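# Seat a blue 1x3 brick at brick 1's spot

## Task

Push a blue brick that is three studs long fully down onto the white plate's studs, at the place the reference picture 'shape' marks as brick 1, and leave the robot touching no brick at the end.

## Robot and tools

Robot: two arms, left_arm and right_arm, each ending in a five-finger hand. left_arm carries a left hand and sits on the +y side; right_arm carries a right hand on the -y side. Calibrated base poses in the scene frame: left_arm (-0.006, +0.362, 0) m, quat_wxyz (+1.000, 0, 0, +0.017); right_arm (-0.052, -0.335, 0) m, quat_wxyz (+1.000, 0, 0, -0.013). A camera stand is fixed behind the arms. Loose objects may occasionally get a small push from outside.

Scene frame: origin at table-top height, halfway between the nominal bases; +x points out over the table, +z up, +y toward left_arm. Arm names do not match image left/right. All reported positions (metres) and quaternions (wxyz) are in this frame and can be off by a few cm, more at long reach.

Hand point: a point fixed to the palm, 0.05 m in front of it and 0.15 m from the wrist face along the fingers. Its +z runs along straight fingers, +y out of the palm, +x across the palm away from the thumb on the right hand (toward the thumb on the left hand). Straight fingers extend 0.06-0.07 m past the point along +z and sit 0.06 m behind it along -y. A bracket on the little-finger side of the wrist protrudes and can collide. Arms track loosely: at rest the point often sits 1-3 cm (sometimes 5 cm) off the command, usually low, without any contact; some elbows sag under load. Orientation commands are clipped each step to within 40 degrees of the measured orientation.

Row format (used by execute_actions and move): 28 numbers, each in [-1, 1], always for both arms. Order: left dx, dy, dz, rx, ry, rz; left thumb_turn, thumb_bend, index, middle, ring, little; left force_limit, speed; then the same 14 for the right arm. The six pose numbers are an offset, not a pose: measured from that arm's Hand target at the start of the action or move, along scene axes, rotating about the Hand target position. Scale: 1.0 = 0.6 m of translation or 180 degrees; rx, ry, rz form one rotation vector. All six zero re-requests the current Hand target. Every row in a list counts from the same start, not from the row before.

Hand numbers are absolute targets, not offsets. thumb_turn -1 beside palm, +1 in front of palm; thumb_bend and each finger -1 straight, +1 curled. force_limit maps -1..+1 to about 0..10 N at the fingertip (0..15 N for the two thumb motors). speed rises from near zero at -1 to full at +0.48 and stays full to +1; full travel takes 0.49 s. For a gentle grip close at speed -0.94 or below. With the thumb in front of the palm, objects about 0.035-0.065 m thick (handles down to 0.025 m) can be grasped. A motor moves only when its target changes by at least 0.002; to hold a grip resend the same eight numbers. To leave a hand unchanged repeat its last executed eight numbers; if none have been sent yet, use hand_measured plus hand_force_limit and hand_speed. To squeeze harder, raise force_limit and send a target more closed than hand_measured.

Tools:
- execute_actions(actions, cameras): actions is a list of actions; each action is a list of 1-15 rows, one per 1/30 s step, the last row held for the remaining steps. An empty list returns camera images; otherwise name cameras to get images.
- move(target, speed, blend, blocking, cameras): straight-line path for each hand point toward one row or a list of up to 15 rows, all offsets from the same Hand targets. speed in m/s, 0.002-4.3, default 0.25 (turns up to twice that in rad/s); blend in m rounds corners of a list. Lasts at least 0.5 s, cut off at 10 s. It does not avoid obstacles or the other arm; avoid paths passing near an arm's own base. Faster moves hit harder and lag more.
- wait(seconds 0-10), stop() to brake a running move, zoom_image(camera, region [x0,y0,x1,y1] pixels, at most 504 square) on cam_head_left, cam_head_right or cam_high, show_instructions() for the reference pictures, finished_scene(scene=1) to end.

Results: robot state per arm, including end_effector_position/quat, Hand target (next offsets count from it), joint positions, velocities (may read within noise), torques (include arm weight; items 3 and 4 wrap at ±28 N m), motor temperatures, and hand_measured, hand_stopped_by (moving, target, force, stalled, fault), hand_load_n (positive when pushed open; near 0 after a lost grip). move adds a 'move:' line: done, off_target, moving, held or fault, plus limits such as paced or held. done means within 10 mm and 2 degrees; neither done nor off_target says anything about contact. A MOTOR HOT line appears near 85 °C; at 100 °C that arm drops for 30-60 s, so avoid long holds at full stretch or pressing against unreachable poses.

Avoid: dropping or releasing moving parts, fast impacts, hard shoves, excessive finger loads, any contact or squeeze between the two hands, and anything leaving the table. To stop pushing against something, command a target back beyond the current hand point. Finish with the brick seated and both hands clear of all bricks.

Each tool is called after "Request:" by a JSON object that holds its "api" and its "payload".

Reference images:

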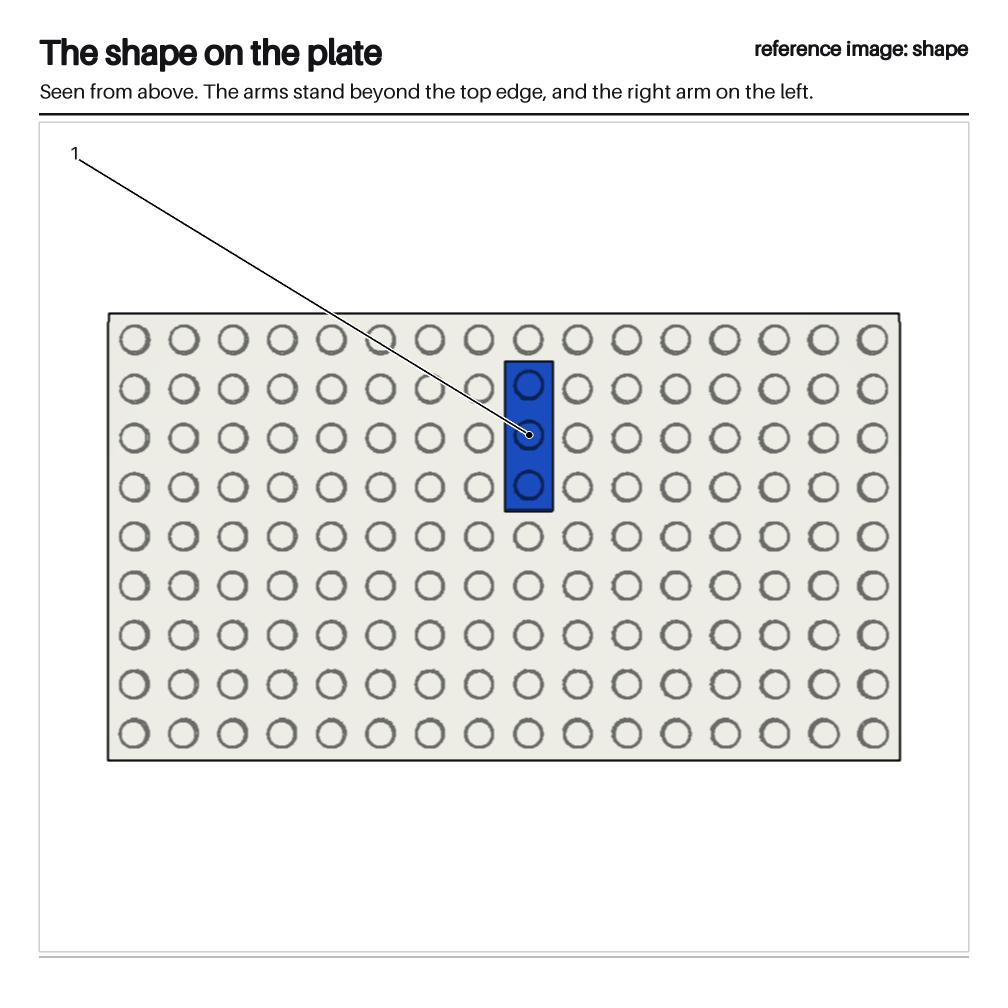

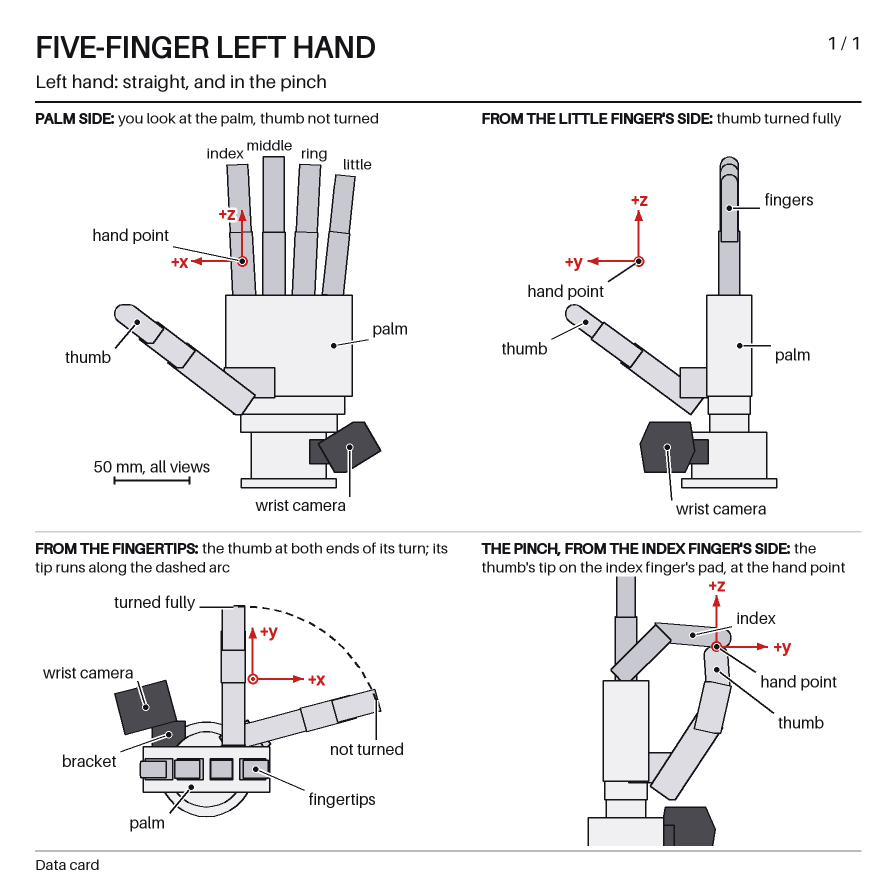

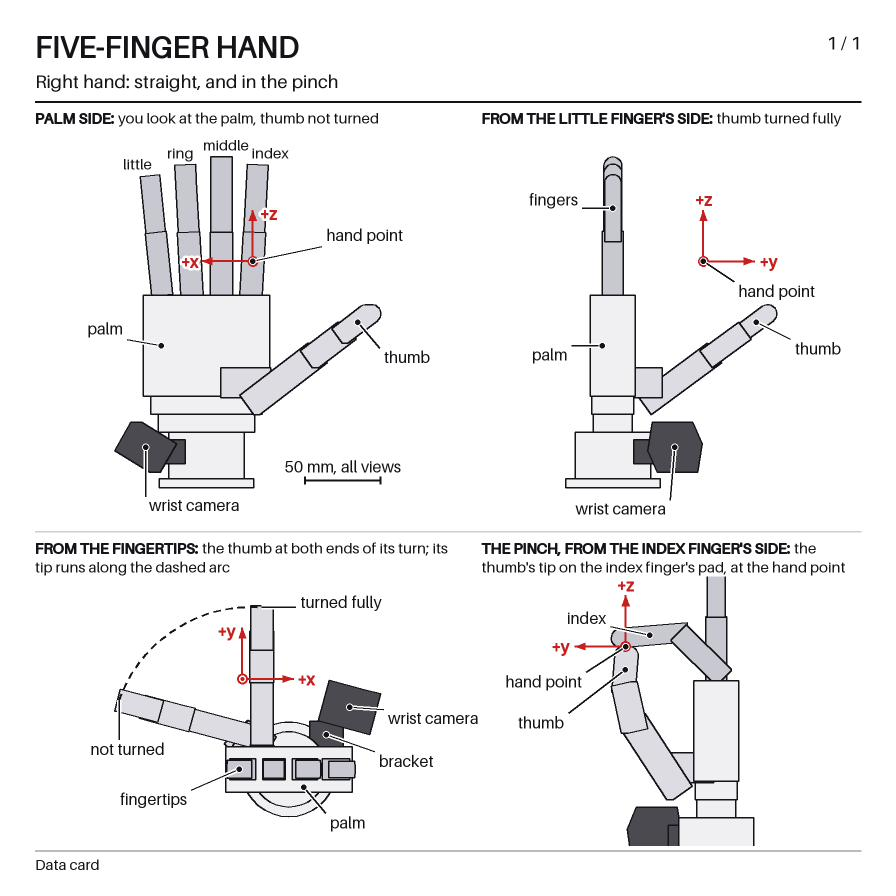

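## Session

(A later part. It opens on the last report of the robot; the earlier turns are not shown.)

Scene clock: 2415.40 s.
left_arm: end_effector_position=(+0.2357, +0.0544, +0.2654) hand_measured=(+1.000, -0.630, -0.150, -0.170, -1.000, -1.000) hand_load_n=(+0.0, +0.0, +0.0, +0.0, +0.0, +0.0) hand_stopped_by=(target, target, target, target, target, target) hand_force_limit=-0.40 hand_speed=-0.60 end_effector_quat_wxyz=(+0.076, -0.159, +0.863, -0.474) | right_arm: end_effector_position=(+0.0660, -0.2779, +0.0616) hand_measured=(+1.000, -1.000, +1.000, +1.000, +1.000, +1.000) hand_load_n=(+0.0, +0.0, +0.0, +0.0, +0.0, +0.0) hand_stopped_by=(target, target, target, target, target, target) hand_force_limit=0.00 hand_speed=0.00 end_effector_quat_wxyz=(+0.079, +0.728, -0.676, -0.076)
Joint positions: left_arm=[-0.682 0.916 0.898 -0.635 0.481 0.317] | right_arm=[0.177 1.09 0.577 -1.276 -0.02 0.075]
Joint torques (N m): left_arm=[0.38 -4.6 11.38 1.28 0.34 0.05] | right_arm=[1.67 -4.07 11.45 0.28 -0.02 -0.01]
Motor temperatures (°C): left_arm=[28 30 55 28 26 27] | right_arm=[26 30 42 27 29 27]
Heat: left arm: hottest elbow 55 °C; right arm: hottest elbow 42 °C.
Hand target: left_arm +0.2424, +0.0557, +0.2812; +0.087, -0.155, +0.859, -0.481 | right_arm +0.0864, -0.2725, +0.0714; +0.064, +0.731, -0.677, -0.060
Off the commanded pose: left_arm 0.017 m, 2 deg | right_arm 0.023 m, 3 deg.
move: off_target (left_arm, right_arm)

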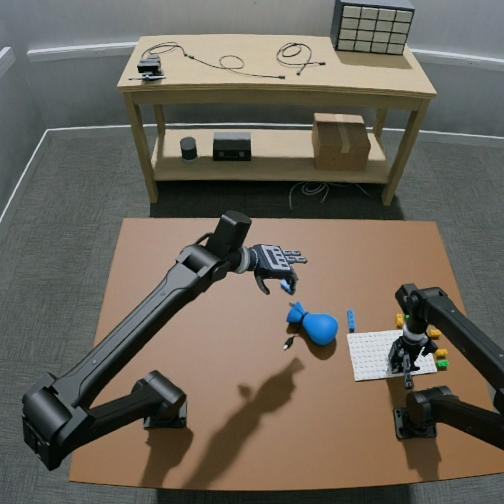

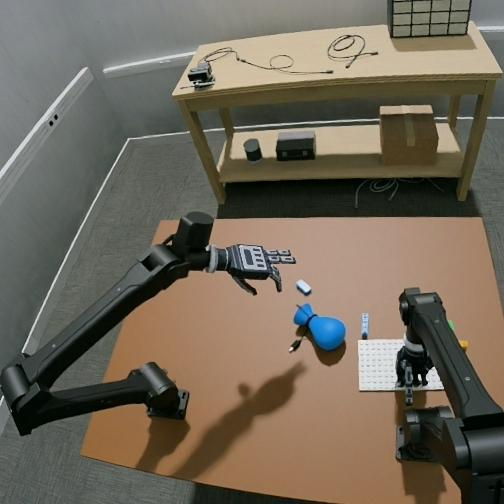

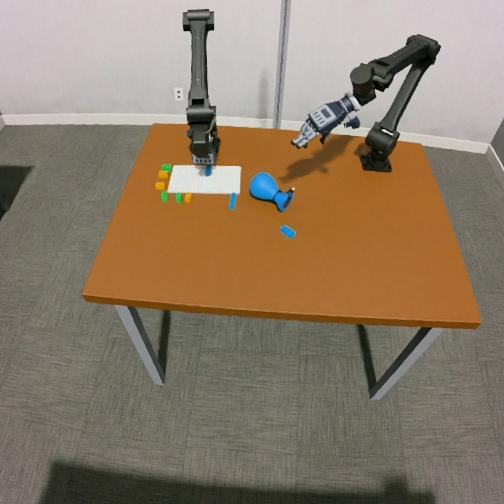

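Request:
{"api": "move", "payload": {"target": [[0,0,0,0,0,0,1,-0.63,-0.15,-0.17,-1,-1,-0.4,-0.6,0,0,-0.015,0,0,0,1,-1,1,1,1,1,0,0]], "speed": 0.05, "cameras": ["cam_head_left","cam_high"]}}

Request:
{"api": "zoom_image", "payload": {"camera": "cam_high", "region": [185, 140, 235, 190]}}

Request:
{"api": "zoom_image", "payload": {"camera": "cam_head_left", "region": [372, 332, 422, 382]}}

Scene clock: 2424.93 s.
left_arm: end_effector_position=(+0.2357, +0.0544, +0.2654) hand_measured=(+1.000, -0.630, -0.150, -0.170, -1.000, -1.000) hand_load_n=(+0.0, +0.0, +0.0, +0.0, +0.0, +0.0) hand_stopped_by=(target, target, target, target, target, target) hand_force_limit=-0.40 hand_speed=-0.60 end_effector_quat_wxyz=(+0.076, -0.159, +0.863, -0.474) | right_arm: end_effector_position=(+0.0711, -0.2771, +0.0575) hand_measured=(+1.000, -1.000, +1.000, +1.000, +1.000, +1.000) hand_load_n=(+0.0, +0.0, +0.0, +0.0, +0.0, +0.0) hand_stopped_by=(target, target, target, target, target, target) hand_force_limit=0.00 hand_speed=0.00 end_effector_quat_wxyz=(+0.075, +0.729, -0.677, -0.072)
Joint positions: left_arm=[-0.682 0.916 0.898 -0.635 0.481 0.317] | right_arm=[0.177 1.103 0.577 -1.252 -0.02 0.076]
Joint torques (N m): left_arm=[0.32 -4.6 11.38 1.29 0.34 0.05] | right_arm=[2.08 -3.96 10.06 0.73 -0.02 -0.03]
Motor temperatures (°C): left_arm=[28 30 55 28 26 27] | right_arm=[26 30 43 27 29 27]
Heat: left arm: hottest elbow 55 °C; right arm: hottest elbow 43 °C.
Hand target: left_arm +0.2424, +0.0557, +0.2812; +0.087, -0.155, +0.859, -0.481 | right_arm +0.0865, -0.2725, +0.0624; +0.064, +0.731, -0.677, -0.060
Off the commanded pose: left_arm 0.017 m, 2 deg | right_arm 0.017 m, 2 deg.
move: off_target (left_arm, right_arm)
Images, in order (width x height): cam_head_left 504x504, cam_high 504x504.

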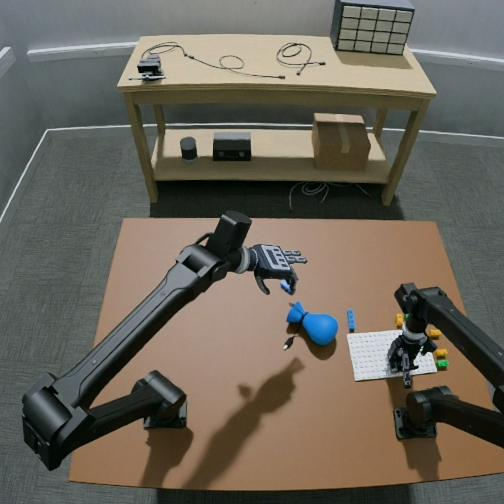

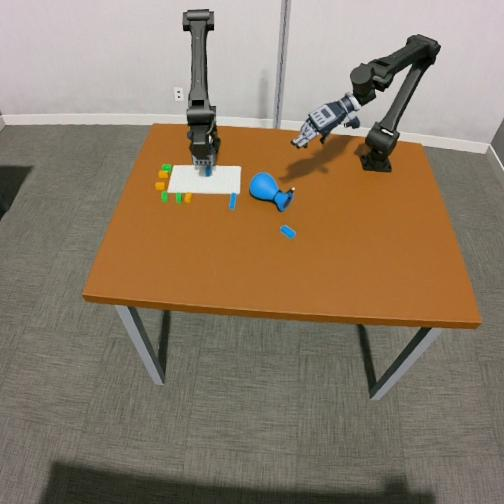

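Scaled by 10.080.

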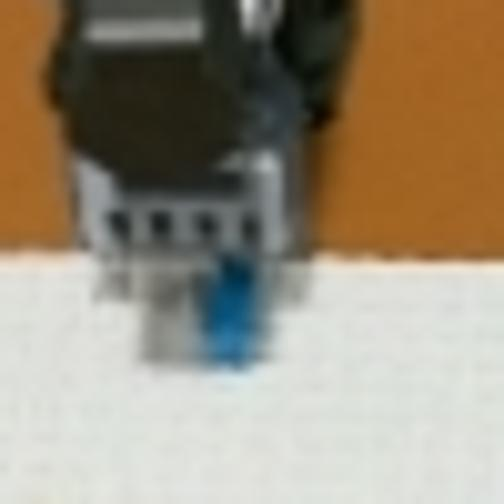

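Scaled by 10.080.

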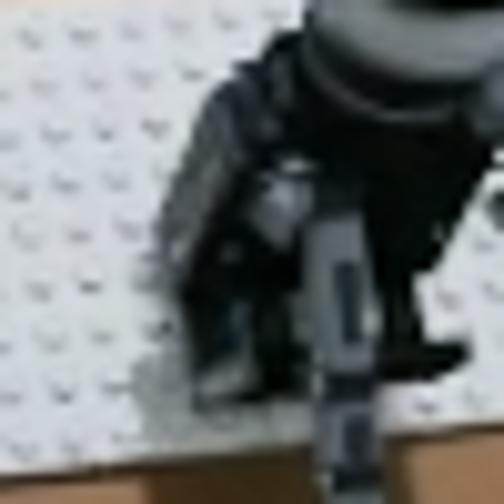

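Request:
{"api": "move", "payload": {"target": [[0,0,0,0,0,0,1,-0.63,-0.15,-0.17,-1,-1,-0.4,-0.6,0.0133,0.002,-0.0167,0,0,0,1,-1,1,1,1,1,0,0]], "speed": 0.05}}

Scene clock: 2428.63 s.
left_arm: end_effector_position=(+0.2357, +0.0544, +0.2654) hand_measured=(+1.000, -0.630, -0.150, -0.170, -1.000, -1.000) hand_load_n=(+0.0, +0.0, +0.0, +0.0, +0.0, +0.0) hand_stopped_by=(target, target, target, target, target, target) hand_force_limit=-0.40 hand_speed=-0.60 end_effector_quat_wxyz=(+0.076, -0.159, +0.863, -0.474) | right_arm: end_effector_position=(+0.0775, -0.2761, +0.0486) hand_measured=(+1.000, -1.000, +1.000, +1.000, +1.000, +1.000) hand_load_n=(+0.0, +0.0, +0.0, -0.5, +0.0, +0.0) hand_stopped_by=(target, target, target, target, target, target) hand_force_limit=0.00 hand_speed=0.00 end_effector_quat_wxyz=(+0.076, +0.729, -0.677, -0.073)
Joint positions: left_arm=[-0.682 0.916 0.898 -0.635 0.481 0.317] | right_arm=[0.177 1.144 0.577 -1.213 -0.02 0.076]
Joint torques (N m): left_arm=[0.38 -4.6 11.4 1.28 0.34 0.05] | right_arm=[1.9 -4.6 9.83 0.72 -0.04 0.01]
Motor temperatures (°C): left_arm=[28 30 55 28 26 27] | right_arm=[26 30 43 27 29 27]
Heat: left arm: hottest elbow 55 °C; right arm: hottest elbow 43 °C.
Hand target: left_arm +0.2424, +0.0557, +0.2812; +0.087, -0.155, +0.859, -0.481 | right_arm +0.0944, -0.2712, +0.0524; +0.064, +0.731, -0.677, -0.060
Off the commanded pose: left_arm 0.017 m, 2 deg | right_arm 0.018 m, 2 deg.
move: off_target (left_arm, right_arm)

Request:
{"api": "move", "payload": {"target": [[0,0,0,0,0,0,1,-0.63,-0.15,-0.17,-1,-1,-0.4,-0.6,0.005,0,-0.0133,0,0,0,1,-1,1,1,1,1,0,0]], "speed": 0.04, "cameras": ["cam_head_left","cam_high","cam_head_right"]}}

Request:
{"api": "zoom_image", "payload": {"camera": "cam_high", "region": [185, 140, 235, 190]}}

Request:
{"api": "zoom_image", "payload": {"camera": "cam_head_right", "region": [380, 345, 430, 395]}}

Scene clock: 2437.03 s.
left_arm: end_effector_position=(+0.2357, +0.0544, +0.2654) hand_measured=(+1.000, -0.630, -0.150, -0.170, -1.000, -1.000) hand_load_n=(+0.0, +0.0, +0.0, +0.0, -0.5, +0.0) hand_stopped_by=(target, target, target, target, target, target) hand_force_limit=-0.40 hand_speed=-0.60 end_effector_quat_wxyz=(+0.076, -0.159, +0.863, -0.474) | right_arm: end_effector_position=(+0.0772, -0.2765, +0.0473) hand_measured=(+1.000, -1.000, +1.000, +1.000, +1.000, +1.000) hand_load_n=(+0.0, +0.0, +0.0, -2.5, +0.0, +0.0) hand_stopped_by=(target, target, target, target, target, target) hand_force_limit=0.00 hand_speed=0.00 end_effector_quat_wxyz=(+0.079, +0.728, -0.677, -0.074)
Joint positions: left_arm=[-0.682 0.916 0.898 -0.635 0.481 0.317] | right_arm=[0.177 1.153 0.577 -1.212 -0.018 0.076]
Joint torques (N m): left_arm=[0.38 -4.6 11.4 1.29 0.34 0.05] | right_arm=[1.85 -2.78 9.5 1.88 -0.1 -0.02]
Motor temperatures (°C): left_arm=[28 30 55 28 26 27] | right_arm=[26 30 44 27 29 27]
Heat: left arm: hottest elbow 55 °C; right arm: hottest elbow 44 °C.
Hand target: left_arm +0.2424, +0.0557, +0.2812; +0.087, -0.155, +0.859, -0.481 | right_arm +0.0975, -0.2712, +0.0443; +0.064, +0.731, -0.677, -0.060
Off the commanded pose: left_arm 0.017 m, 2 deg | right_arm 0.021 m, 2 deg.
move: off_target (left_arm, right_arm)

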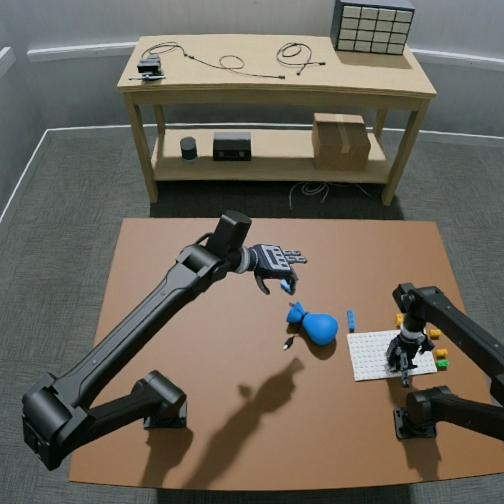

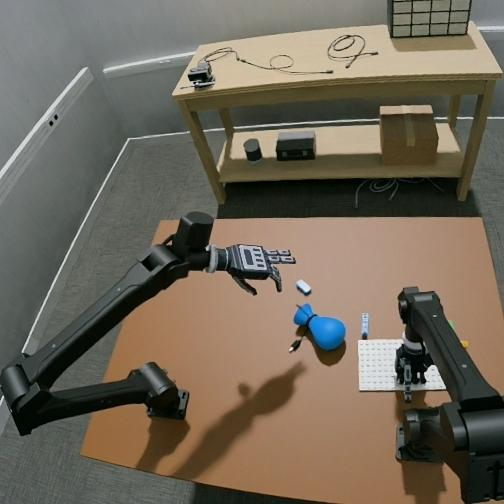

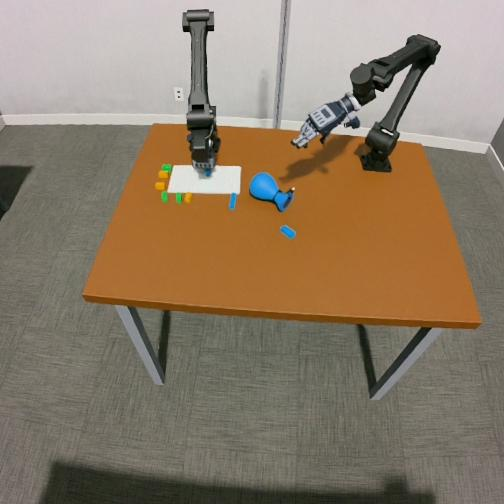

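Scaled by 10.080.

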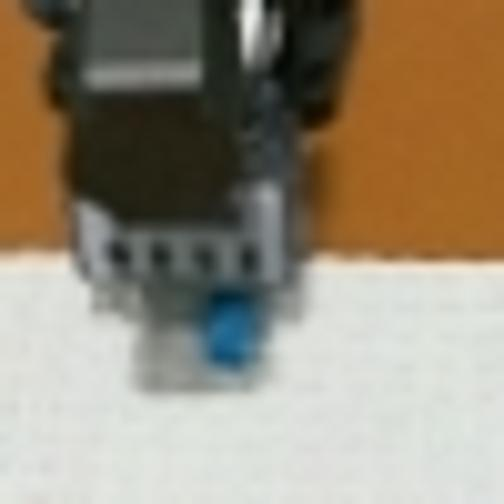

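Scaled by 10.080.

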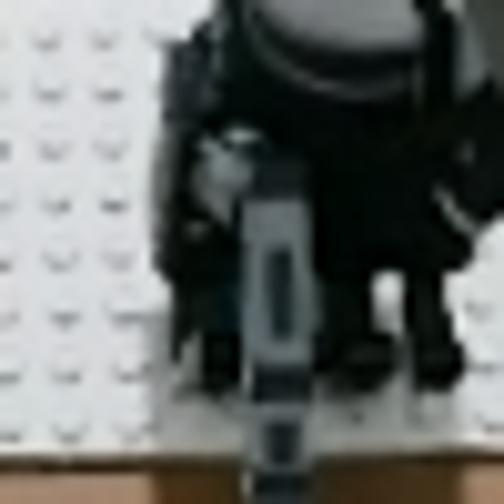

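Request:
{"api": "move", "payload": {"target": [[0,0,0,0,0,0,1,-0.63,-0.15,-0.17,-1,-1,-0.4,-0.6,-0.0167,-0.003,-0.0167,0,0,0,1,-1,1,1,1,1,0,0]], "speed": 0.03}}

Scene clock: 2454.93 s.
left_arm: end_effector_position=(+0.2357, +0.0544, +0.2654) hand_measured=(+1.000, -0.630, -0.150, -0.170, -1.000, -1.000) hand_load_n=(+0.0, +0.0, +0.0, +0.0, +0.0, +0.0) hand_stopped_by=(target, target, target, target, target, target) hand_force_limit=-0.40 hand_speed=-0.60 end_effector_quat_wxyz=(+0.076, -0.159, +0.863, -0.474) | right_arm: end_effector_position=(+0.0776, -0.2766, +0.0471) hand_measured=(+1.000, -1.000, +1.000, +1.000, +1.000, +1.000) hand_load_n=(+0.0, +0.0, +0.0, -3.0, +0.0, +0.0) hand_stopped_by=(target, target, target, target, target, target) hand_force_limit=0.00 hand_speed=0.00 end_effector_quat_wxyz=(+0.079, +0.728, -0.677, -0.074)
Joint positions: left_arm=[-0.682 0.916 0.898 -0.635 0.481 0.317] | right_arm=[0.177 1.153 0.577 -1.21 -0.017 0.076]
Joint torques (N m): left_arm=[0.38 -4.6 11.38 1.29 0.34 0.05] | right_arm=[1.85 -4.01 5.83 2.92 -0.11 -0.06]
Motor temperatures (°C): left_arm=[28 30 55 28 26 27] | right_arm=[26 30 44 27 29 27]
Heat: left arm: hottest elbow 55 °C; right arm: hottest elbow 44 °C.
Hand target: left_arm +0.2424, +0.0557, +0.2812; +0.087, -0.155, +0.859, -0.481 | right_arm +0.0874, -0.2731, +0.0344; +0.064, +0.731, -0.677, -0.060
Off the commanded pose: left_arm 0.017 m, 2 deg | right_arm 0.016 m, 2 deg.
move: off_target (left_arm, right_arm)

Request:
{"api": "move", "payload": {"target": [[0,0,0,0,0,0,1,-0.63,-0.15,-0.17,-1,-1,-0.4,-0.6,-0.0133,-0.003,-0.0167,0,0,0,1,-1,1,1,1,1,0,0]], "speed": 0.03, "cameras": ["cam_high"]}}

Request:
{"api": "zoom_image", "payload": {"camera": "cam_high", "region": [185, 140, 235, 190]}}

Scene clock: 2460.60 s.
left_arm: end_effector_position=(+0.2357, +0.0544, +0.2654) hand_measured=(+1.000, -0.630, -0.150, -0.170, -1.000, -1.000) hand_load_n=(+0.0, +0.0, +0.0, +0.0, -0.5, -0.5) hand_stopped_by=(target, target, target, target, target, target) hand_force_limit=-0.40 hand_speed=-0.60 end_effector_quat_wxyz=(+0.076, -0.159, +0.863, -0.474) | right_arm: end_effector_position=(+0.0777, -0.2765, +0.0454) hand_measured=(+1.000, -1.000, +1.000, +1.000, +1.000, +1.000) hand_load_n=(+0.0, +0.0, +0.0, -4.5, +0.0, +0.5) hand_stopped_by=(target, target, target, target, target, target) hand_force_limit=0.00 hand_speed=0.00 end_effector_quat_wxyz=(+0.070, +0.729, -0.677, -0.067)
Joint positions: left_arm=[-0.682 0.916 0.898 -0.635 0.481 0.317] | right_arm=[0.177 1.134 0.566 -1.196 -0.017 0.076]
Joint torques (N m): left_arm=[0.32 -4.6 11.38 1.29 0.34 0.05] | right_arm=[1.32 -2.96 3.92 3.54 -0.07 -0.05]
Motor temperatures (°C): left_arm=[28 30 55 28 26 27] | right_arm=[26 30 43 27 29 27]
Heat: left arm: hottest elbow 55 °C; right arm: hottest elbow 43 °C.
Hand target: left_arm +0.2424, +0.0557, +0.2812; +0.087, -0.155, +0.859, -0.481 | right_arm +0.0795, -0.2749, +0.0243; +0.064, +0.731, -0.677, -0.060
Off the commanded pose: left_arm 0.017 m, 2 deg | right_arm 0.021 m, 1 deg.
move: off_target (left_arm, right_arm)
Images, in order (width x height): cam_high 504x504.

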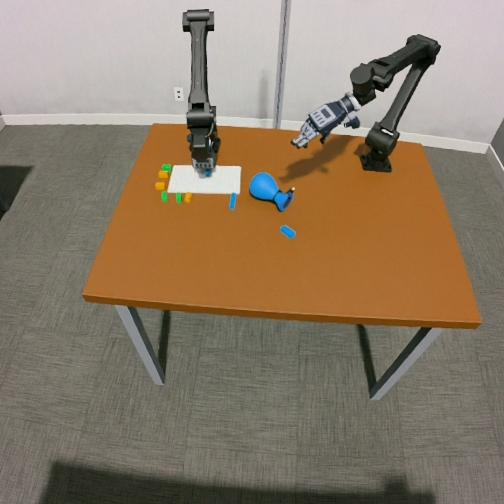

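Scaled by 10.080.

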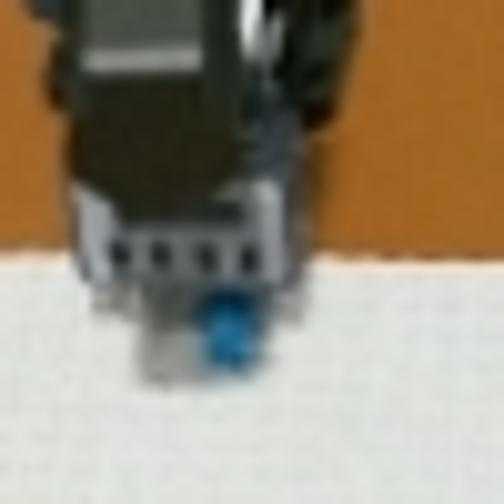

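Request:
{"api": "move", "payload": {"target": [[0,0,0,0,0,0,1,-0.63,-0.15,-0.17,-1,-1,-0.4,-0.6,-0.0167,-0.004,-0.02,0,0,0,1,-1,1,1,1,1,0,0]], "speed": 0.03}}

Scene clock: 2463.77 s.
left_arm: end_effector_position=(+0.2357, +0.0544, +0.2654) hand_measured=(+1.000, -0.630, -0.150, -0.170, -1.000, -1.000) hand_load_n=(+0.0, +0.0, +0.0, +0.5, +0.0, +0.0) hand_stopped_by=(target, target, target, target, target, target) hand_force_limit=-0.40 hand_speed=-0.60 end_effector_quat_wxyz=(+0.076, -0.159, +0.863, -0.474) | right_arm: end_effector_position=(+0.0762, -0.2769, +0.0431) hand_measured=(+1.000, -1.000, +1.000, +1.000, +1.000, +1.000) hand_load_n=(+0.0, +0.0, +0.0, -6.5, +0.0, +0.0) hand_stopped_by=(target, target, target, target, target, target) hand_force_limit=0.00 hand_speed=0.00 end_effector_quat_wxyz=(+0.059, +0.731, -0.677, -0.058)
Joint positions: left_arm=[-0.682 0.916 0.898 -0.635 0.481 0.317] | right_arm=[0.177 1.104 0.547 -1.179 -0.017 0.074]
Joint torques (N m): left_arm=[0.38 -4.66 11.4 1.28 0.34 0.05] | right_arm=[0.62 -1.79 2.06 3.93 -0.03 -0.11]
Motor temperatures (°C): left_arm=[28 30 55 28 26 27] | right_arm=[26 30 43 27 29 27]
Heat: left arm: hottest elbow 55 °C; right arm: hottest elbow 43 °C.
Hand target: left_arm +0.2424, +0.0557, +0.2812; +0.087, -0.155, +0.859, -0.481 | right_arm +0.0695, -0.2773, +0.0123; +0.064, +0.731, -0.677, -0.060
Off the commanded pose: left_arm 0.017 m, 2 deg | right_arm 0.031 m, 1 deg.
move: off_target (left_arm, right_arm)

Request:
{"api": "move", "payload": {"target": [[0,0,0,0,0,0,1,-0.63,-0.15,-0.17,-1,-1,-0.4,-0.6,-0.0133,-0.004,-0.02,-0.0009,0.011,0,1,-1,1,1,1,1,0,0]], "speed": 0.03, "cameras": ["cam_high","cam_head_right"]}}

Request:
{"api": "zoom_image", "payload": {"camera": "cam_high", "region": [185, 140, 235, 190]}}

Scene clock: 2470.03 s.
left_arm: end_effector_position=(+0.2357, +0.0544, +0.2654) hand_measured=(+1.000, -0.630, -0.150, -0.170, -1.000, -1.000) hand_load_n=(+0.0, +0.0, +0.0, +0.0, +0.0, +0.0) hand_stopped_by=(target, target, target, target, target, target) hand_force_limit=-0.40 hand_speed=-0.60 end_effector_quat_wxyz=(+0.076, -0.159, +0.863, -0.474) | right_arm: end_effector_position=(+0.0730, -0.2777, +0.0412) hand_measured=(+1.000, -1.000, +1.000, +1.000, +1.000, +1.000) hand_load_n=(+0.0, +0.0, +0.0, -8.0, +0.0, +0.0) hand_stopped_by=(target, target, target, target, target, target) hand_force_limit=0.00 hand_speed=0.00 end_effector_quat_wxyz=(+0.060, +0.734, -0.674, -0.060)
Joint positions: left_arm=[-0.682 0.916 0.898 -0.635 0.481 0.317] | right_arm=[0.177 1.101 0.538 -1.176 -0.018 0.066]
Joint torques (N m): left_arm=[0.38 -4.6 11.38 1.28 0.34 0.05] | right_arm=[0.09 0.44 0.79 4.51 -0.04 -0.11]
Motor temperatures (°C): left_arm=[28 30 55 28 26 27] | right_arm=[26 30 43 28 29 27]
Heat: left arm: hottest elbow 55 °C; right arm: hottest elbow 43 °C.
Hand target: left_arm +0.2424, +0.0557, +0.2812; +0.087, -0.155, +0.859, -0.481 | right_arm +0.0614, -0.2796, +0.0004; +0.076, +0.730, -0.676, -0.072
Off the commanded pose: left_arm 0.017 m, 2 deg | right_arm 0.042 m, 2 deg.
move: off_target (left_arm, right_arm)
Images, in order (width x height): cam_head_right 504x504, cam_high 504x504.

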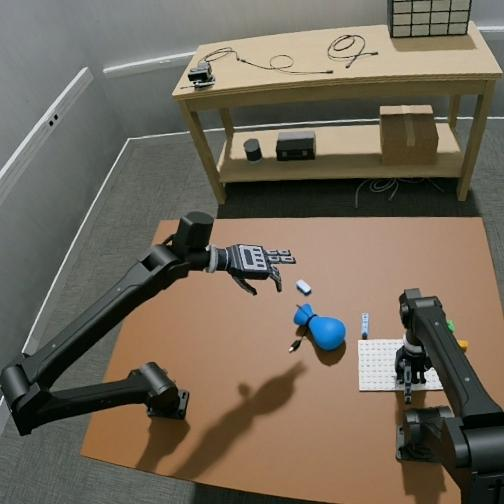

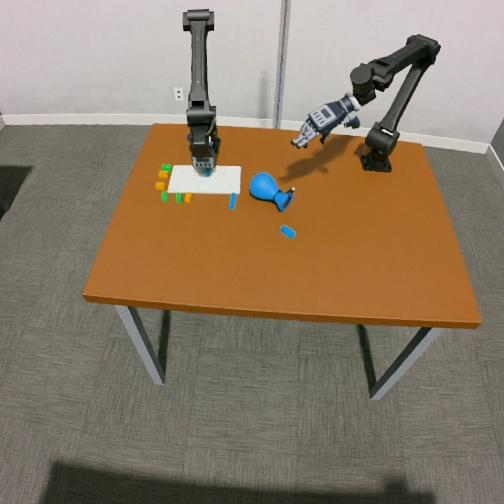

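Scaled by 10.080.

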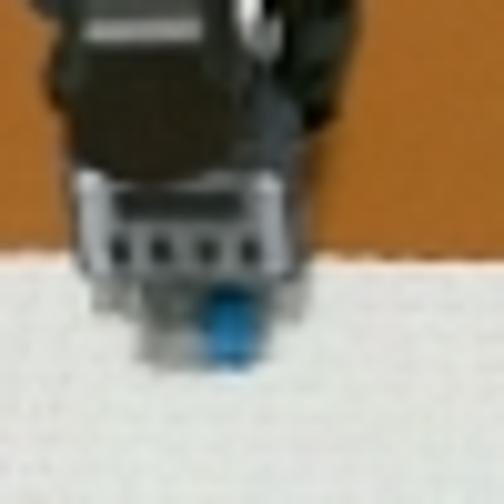

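Request:
{"api": "move", "payload": {"target": [[0,0,0,0,0,0,1,-0.63,-0.15,-0.17,-1,-1,-0.4,-0.6,0.0393,0.01,0.0727,0.0009,-0.011,0,1,-1,1,1,1,1,0,0],[0,0,0,0,0,0,1,-0.63,-0.15,-0.17,-1,-1,-0.4,-0.6,0.0393,0.01,0.16,0.0009,-0.011,0,1,-1,1,1,1,1,0,0]], "speed": [0.06,0.08], "cameras": ["cam_high","cam_head_right"]}}

Request:
{"api": "zoom_image", "payload": {"camera": "cam_high", "region": [190, 150, 230, 190]}}

Scene clock: 2484.33 s.
left_arm: end_effector_position=(+0.2357, +0.0544, +0.2654) hand_measured=(+1.000, -0.630, -0.150, -0.170, -1.000, -1.000) hand_load_n=(+0.0, +0.0, +0.0, +0.0, +0.0, +0.0) hand_stopped_by=(target, target, target, target, target, target) hand_force_limit=-0.40 hand_speed=-0.60 end_effector_quat_wxyz=(+0.076, -0.159, +0.863, -0.474) | right_arm: end_effector_position=(+0.0672, -0.2782, +0.0818) hand_measured=(+1.000, -1.000, +1.000, +1.000, +1.000, +1.000) hand_load_n=(+0.0, +0.0, +0.0, +0.0, +0.0, +0.0) hand_stopped_by=(target, target, target, target, target, target) hand_force_limit=0.00 hand_speed=0.00 end_effector_quat_wxyz=(+0.081, +0.729, -0.675, -0.076)
Joint positions: left_arm=[-0.682 0.916 0.898 -0.635 0.481 0.317] | right_arm=[0.177 1.062 0.617 -1.348 -0.018 0.073]
Joint torques (N m): left_arm=[0.38 -4.6 11.38 1.26 0.34 0.05] | right_arm=[1.61 -4.84 12 -0.35 -0.1 0]
Motor temperatures (°C): left_arm=[28 30 55 28 26 27] | right_arm=[26 30 42 28 29 27]
Heat: left arm: hottest elbow 55 °C; right arm: hottest elbow 42 °C.
Hand target: left_arm +0.2424, +0.0557, +0.2812; +0.087, -0.155, +0.859, -0.481 | right_arm +0.0851, -0.2736, +0.0964; +0.064, +0.731, -0.677, -0.060
Off the commanded pose: left_arm 0.017 m, 2 deg | right_arm 0.023 m, 3 deg.
move: off_target (left_arm, right_arm)
Images, in order (width x height): cam_head_right 504x504, cam_high 504x504.

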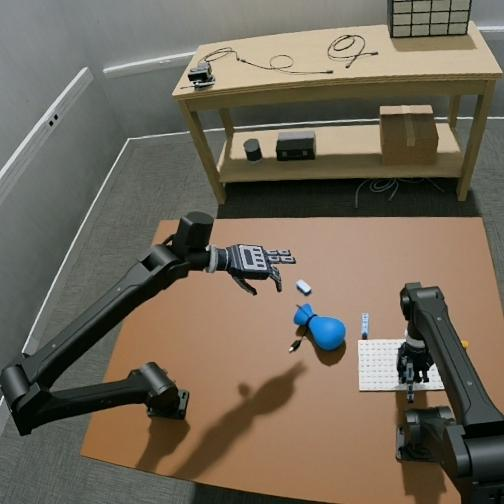

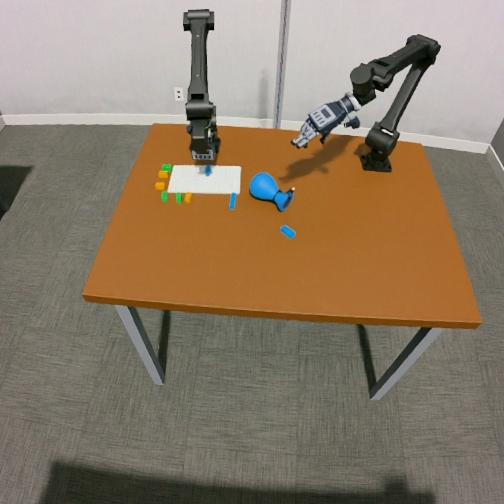

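Scaled by 12.600.

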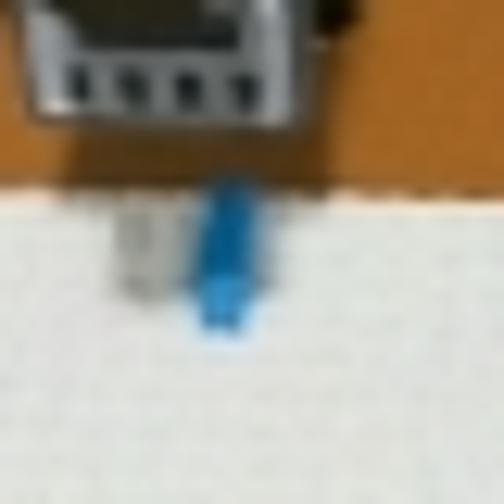

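Request:
{"api": "move", "payload": {"target": [[0,0,0,0,0,0,1,-0.63,-0.15,-0.17,-1,-1,-0.4,-0.6,0.01,-0.23,0.1,0,0,0,1,-1,1,1,1,1,0,0]], "speed": 0.2, "cameras": ["cam_high","cam_head_right","cam_head_left"]}}

Request:
{"api": "zoom_image", "payload": {"camera": "cam_head_right", "region": [385, 355, 425, 395]}}

Request:
{"api": "zoom_image", "payload": {"camera": "cam_head_left", "region": [372, 342, 412, 382]}}

Request:
{"api": "zoom_image", "payload": {"camera": "cam_high", "region": [190, 150, 230, 190]}}

Scene clock: 2491.43 s.
left_arm: end_effector_position=(+0.2357, +0.0544, +0.2654) hand_measured=(+1.000, -0.630, -0.150, -0.170, -1.000, -1.000) hand_load_n=(+0.0, +0.0, +0.0, +0.0, +0.0, +0.0) hand_stopped_by=(target, target, target, target, target, target) hand_force_limit=-0.40 hand_speed=-0.60 end_effector_quat_wxyz=(+0.076, -0.159, +0.863, -0.474) | right_arm: end_effector_position=(+0.0767, -0.4030, +0.1416) hand_measured=(+1.000, -1.000, +1.000, +1.000, +1.000, +1.000) hand_load_n=(+0.0, +0.0, +0.0, +0.0, +0.0, +0.0) hand_stopped_by=(target, target, target, target, target, target) hand_force_limit=0.00 hand_speed=0.00 end_effector_quat_wxyz=(+0.072, +0.731, -0.675, -0.075)
Joint positions: left_arm=[-0.682 0.916 0.898 -0.635 0.481 0.317] | right_arm=[-0.358 1.055 0.785 -1.492 0.081 -0.455]
Joint torques (N m): left_arm=[0.38 -4.6 11.38 1.29 0.34 0.05] | right_arm=[-0.62 -4.42 13.14 -0.16 -0.09 -0.24]
Motor temperatures (°C): left_arm=[28 30 55 28 26 27] | right_arm=[26 30 43 28 29 27]
Heat: left arm: hottest elbow 55 °C; right arm: hottest elbow 43 °C.
Hand target: left_arm +0.2424, +0.0557, +0.2812; +0.087, -0.155, +0.859, -0.481 | right_arm +0.0910, -0.4116, +0.1563; +0.064, +0.731, -0.677, -0.060
Off the commanded pose: left_arm 0.017 m, 2 deg | right_arm 0.022 m, 2 deg.
move: off_target (left_arm, right_arm)

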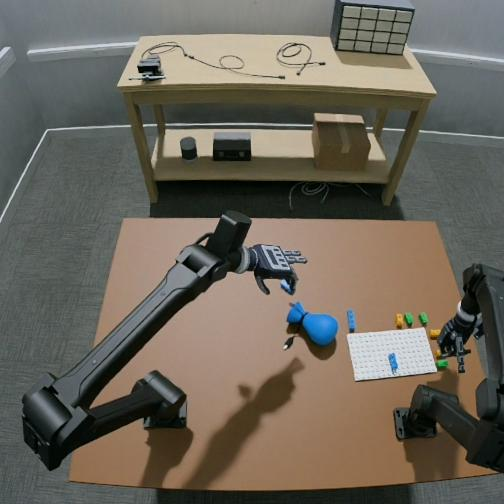

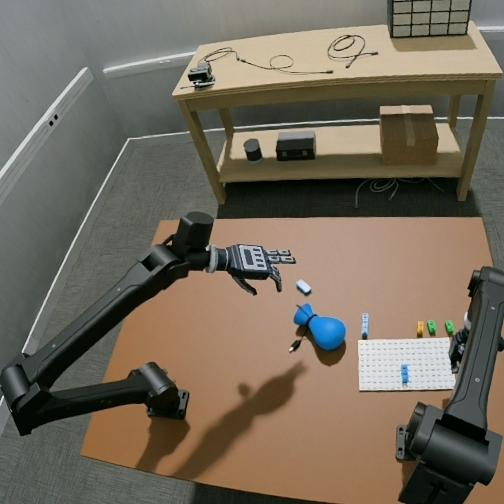

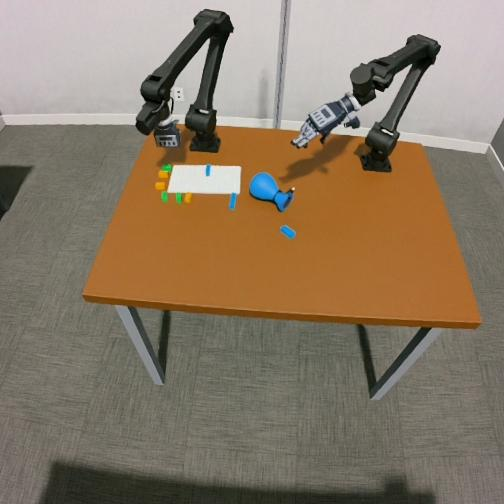

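Scaled by 12.600.

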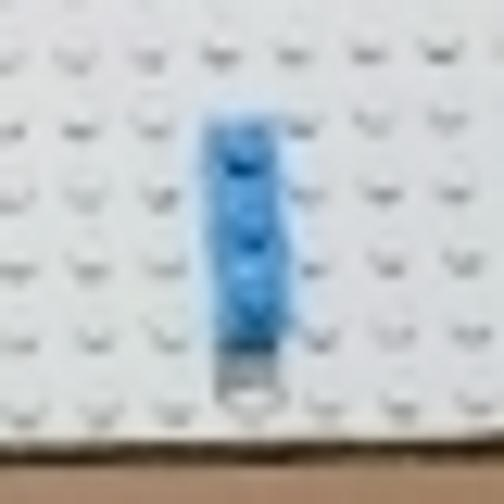

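Scaled by 12.600.

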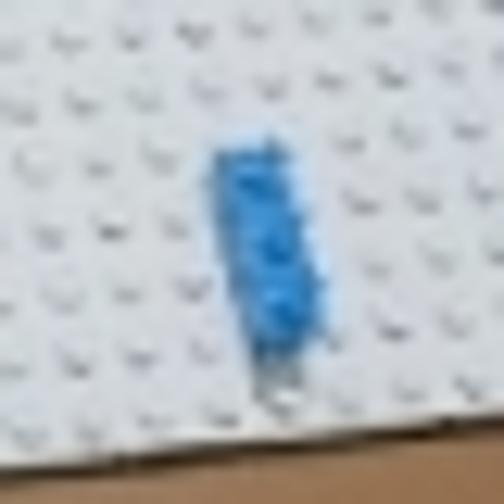

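Scaled by 12.600.

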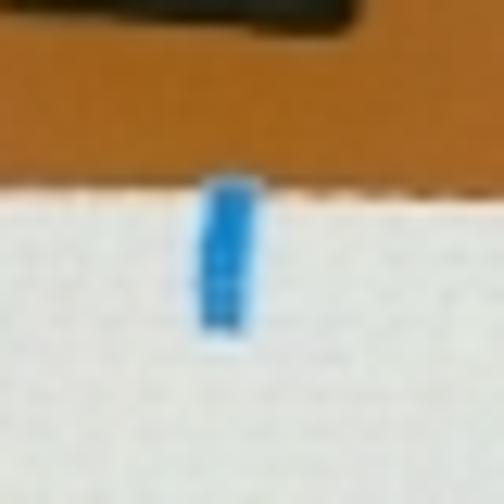

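Request:
{"api": "zoom_image", "payload": {"camera": "cam_head_right", "region": [350, 305, 390, 345]}}

Request:
{"api": "zoom_image", "payload": {"camera": "cam_head_right", "region": [396, 360, 416, 390]}}

Request:
{"api": "zoom_image", "payload": {"camera": "cam_high", "region": [215, 185, 255, 225]}}

Request:
{"api": "zoom_image", "payload": {"camera": "cam_head_left", "region": [330, 295, 370, 335]}}

Scaled by 12.600.

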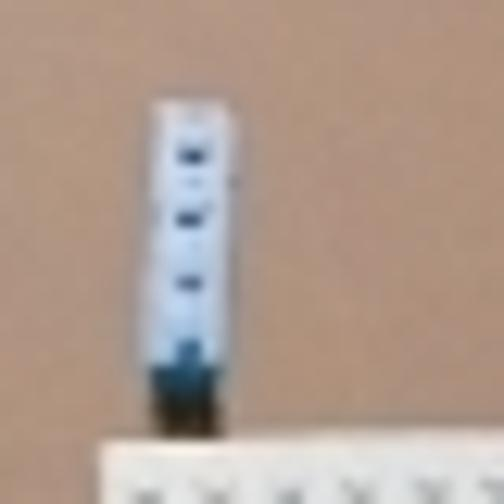

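Scaled by 16.800.

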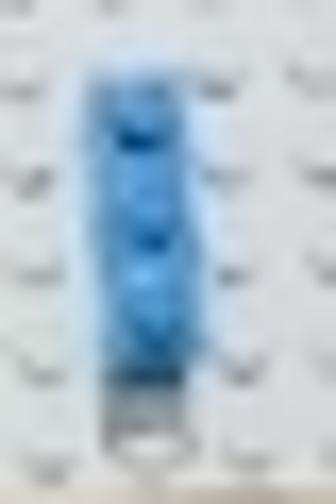

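Scaled by 12.600.

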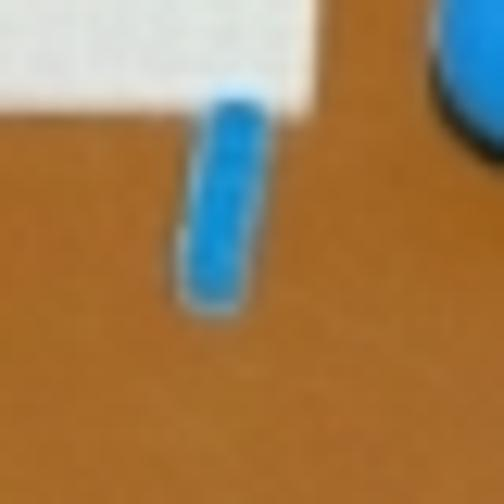

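Scaled by 12.600.

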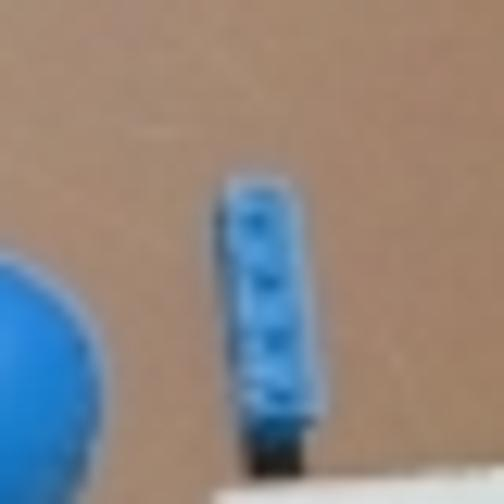

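Request:
{"api": "move", "payload": {"target": [[0,0,0,0,0,0,1,-0.63,-0.15,-0.17,-1,-1,-0.4,-0.6,0.04,0.1,-0.01,0,0,0,1,-1,1,1,1,1,0,0],[0,0,0,0,0,0,1,-0.63,-0.15,-0.17,-1,-1,-0.4,-0.6,0.04,0.2333,-0.1,0,0,0,1,-1,1,1,1,1,0,0],[0,0,0,0,0,0,1,-0.63,-0.15,-0.17,-1,-1,-0.4,-0.6,0.0,0.2333,-0.165,0,0,0,1,-1,1,1,1,1,0,0]], "speed": [0.2,0.15,0.06], "blend": [0.03,0.0,0], "cameras": ["cam_high","cam_head_right","cam_head_left"]}}

Request:
{"api": "zoom_image", "payload": {"camera": "cam_high", "region": [185, 140, 235, 190]}}

Scene clock: 2533.57 s.
left_arm: end_effector_position=(+0.2357, +0.0544, +0.2654) hand_measured=(+1.000, -0.630, -0.150, -0.170, -1.000, -1.000) hand_load_n=(+0.0, +0.0, +0.0, +0.0, +0.0, +0.0) hand_stopped_by=(target, target, target, target, target, target) hand_force_limit=-0.40 hand_speed=-0.60 end_effector_quat_wxyz=(+0.076, -0.159, +0.863, -0.474) | right_arm: end_effector_position=(+0.0897, -0.2752, +0.0582) hand_measured=(+1.000, -1.000, +1.000, +1.000, +1.000, +1.000) hand_load_n=(+0.0, +0.0, +0.0, +0.5, +0.0, +0.0) hand_stopped_by=(target, target, target, target, target, target) hand_force_limit=0.00 hand_speed=0.00 end_effector_quat_wxyz=(+0.068, +0.730, -0.677, -0.064)
Joint positions: left_arm=[-0.682 0.916 0.898 -0.635 0.481 0.317] | right_arm=[0.177 1.14 0.612 -1.229 -0.015 0.076]
Joint torques (N m): left_arm=[0.32 -4.6 11.4 1.28 0.34 0.05] | right_arm=[1.73 -5.25 7.1 0.57 -0.24 0.02]
Motor temperatures (°C): left_arm=[28 30 55 28 26 27] | right_arm=[25 30 47 27 29 27]
Heat: left arm: hottest elbow 55 °C; right arm: hottest elbow 47 °C.
Hand target: left_arm +0.2424, +0.0557, +0.2812; +0.087, -0.155, +0.859, -0.481 | right_arm +0.0910, -0.2717, +0.0573; +0.064, +0.731, -0.677, -0.060
Off the commanded pose: left_arm 0.017 m, 2 deg | right_arm 0.004 m, 1 deg.
move: off_target (left_arm)

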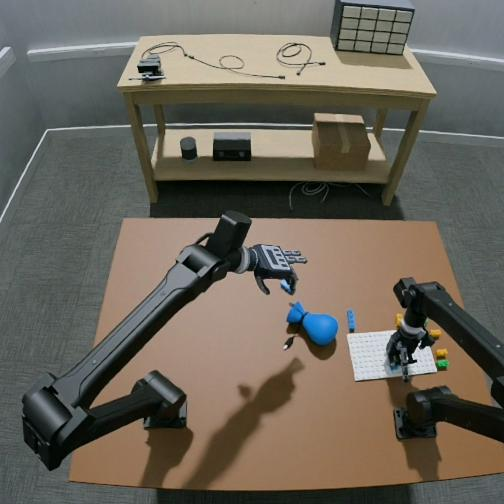

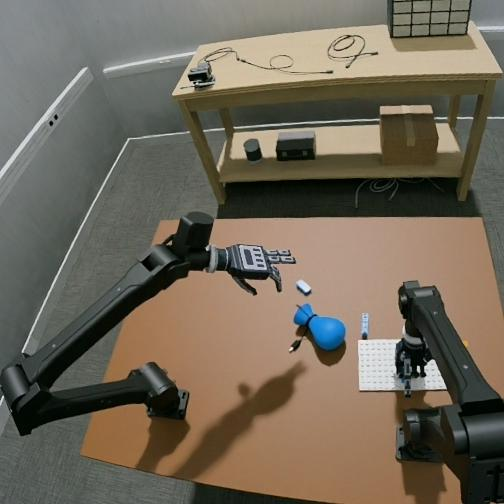

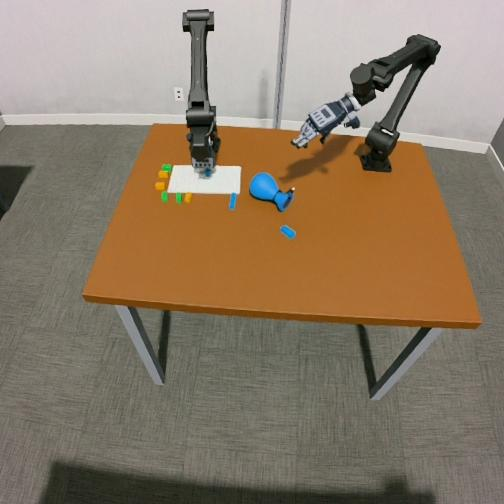

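Scaled by 10.080.

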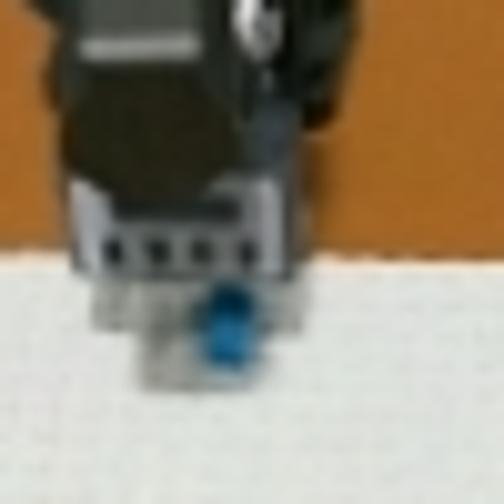

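Request:
{"api": "move", "payload": {"target": [[0,0,0,0,0,0,1,-0.63,-0.15,-0.17,-1,-1,-0.4,-0.6,-0.0067,0.0033,-0.0167,0,0,0,1,-1,1,1,1,1,0,0]], "speed": 0.04}}

Request:
{"api": "move", "payload": {"target": [[0,0,0,0,0,0,1,-0.63,-0.15,-0.17,-1,-1,-0.4,-0.6,0,0,-0.01,0,0,0,1,-1,1,1,1,1,0,0]], "speed": 0.04}}

Scene clock: 2539.13 s.
left_arm: end_effector_position=(+0.2357, +0.0544, +0.2654) hand_measured=(+1.000, -0.630, -0.150, -0.170, -1.000, -1.000) hand_load_n=(+0.0, +0.0, +0.0, +0.0, +0.0, +0.0) hand_stopped_by=(target, target, target, target, target, target) hand_force_limit=-0.40 hand_speed=-0.60 end_effector_quat_wxyz=(+0.076, -0.159, +0.863, -0.474) | right_arm: end_effector_position=(+0.0864, -0.2731, +0.0492) hand_measured=(+1.000, -1.000, +1.000, +1.000, +1.000, +1.000) hand_load_n=(+0.0, +0.0, +0.0, +0.0, +0.0, +0.0) hand_stopped_by=(target, target, target, target, target, target) hand_force_limit=0.00 hand_speed=0.00 end_effector_quat_wxyz=(+0.065, +0.730, -0.677, -0.061)
Joint positions: left_arm=[-0.682 0.916 0.898 -0.635 0.481 0.317] | right_arm=[0.188 1.14 0.587 -1.196 -0.017 0.086]
Joint torques (N m): left_arm=[0.38 -4.66 11.38 1.29 0.34 0.05] | right_arm=[1.61 -4.66 6.99 0.87 -0.26 0.04]
Motor temperatures (°C): left_arm=[28 30 55 28 26 27] | right_arm=[25 30 46 27 29 27]
Heat: left arm: hottest elbow 55 °C; right arm: hottest elbow 46 °C.
Hand target: left_arm +0.2424, +0.0557, +0.2812; +0.087, -0.155, +0.859, -0.481 | right_arm +0.0870, -0.2697, +0.0473; +0.064, +0.731, -0.677, -0.060
Off the commanded pose: left_arm 0.017 m, 2 deg | right_arm 0.004 m, 0 deg.
move: off_target (left_arm)

Scene clock: 2539.83 s.
left_arm: end_effector_position=(+0.2357, +0.0544, +0.2654) hand_measured=(+1.000, -0.630, -0.150, -0.170, -1.000, -1.000) hand_load_n=(+0.0, +0.5, +0.0, +0.0, -0.5, +0.0) hand_stopped_by=(target, target, target, target, target, target) hand_force_limit=-0.40 hand_speed=-0.60 end_effector_quat_wxyz=(+0.076, -0.159, +0.863, -0.474) | right_arm: end_effector_position=(+0.0886, -0.2727, +0.0469) hand_measured=(+1.000, -1.000, +1.000, +1.000, +1.000, +1.000) hand_load_n=(+0.0, -0.5, +0.0, -1.0, +0.0, -0.5) hand_stopped_by=(target, target, target, target, target, target) hand_force_limit=0.00 hand_speed=0.00 end_effector_quat_wxyz=(+0.061, +0.731, -0.678, -0.058)
Joint positions: left_arm=[-0.682 0.916 0.898 -0.635 0.481 0.317] | right_arm=[0.188 1.141 0.584 -1.181 -0.017 0.086]
Joint torques (N m): left_arm=[0.38 -4.6 11.4 1.29 0.34 0.05] | right_arm=[2.08 -4.13 6.3 0.92 -0.21 -0.01]
Motor temperatures (°C): left_arm=[28 30 55 28 26 27] | right_arm=[25 30 46 27 29 27]
Heat: left arm: hottest elbow 55 °C; right arm: hottest elbow 46 °C.
Hand target: left_arm +0.2424, +0.0557, +0.2812; +0.087, -0.155, +0.859, -0.481 | right_arm +0.0870, -0.2697, +0.0413; +0.064, +0.731, -0.677, -0.060
Off the commanded pose: left_arm 0.017 m, 2 deg | right_arm 0.007 m, 0 deg.
move: off_target (left_arm)


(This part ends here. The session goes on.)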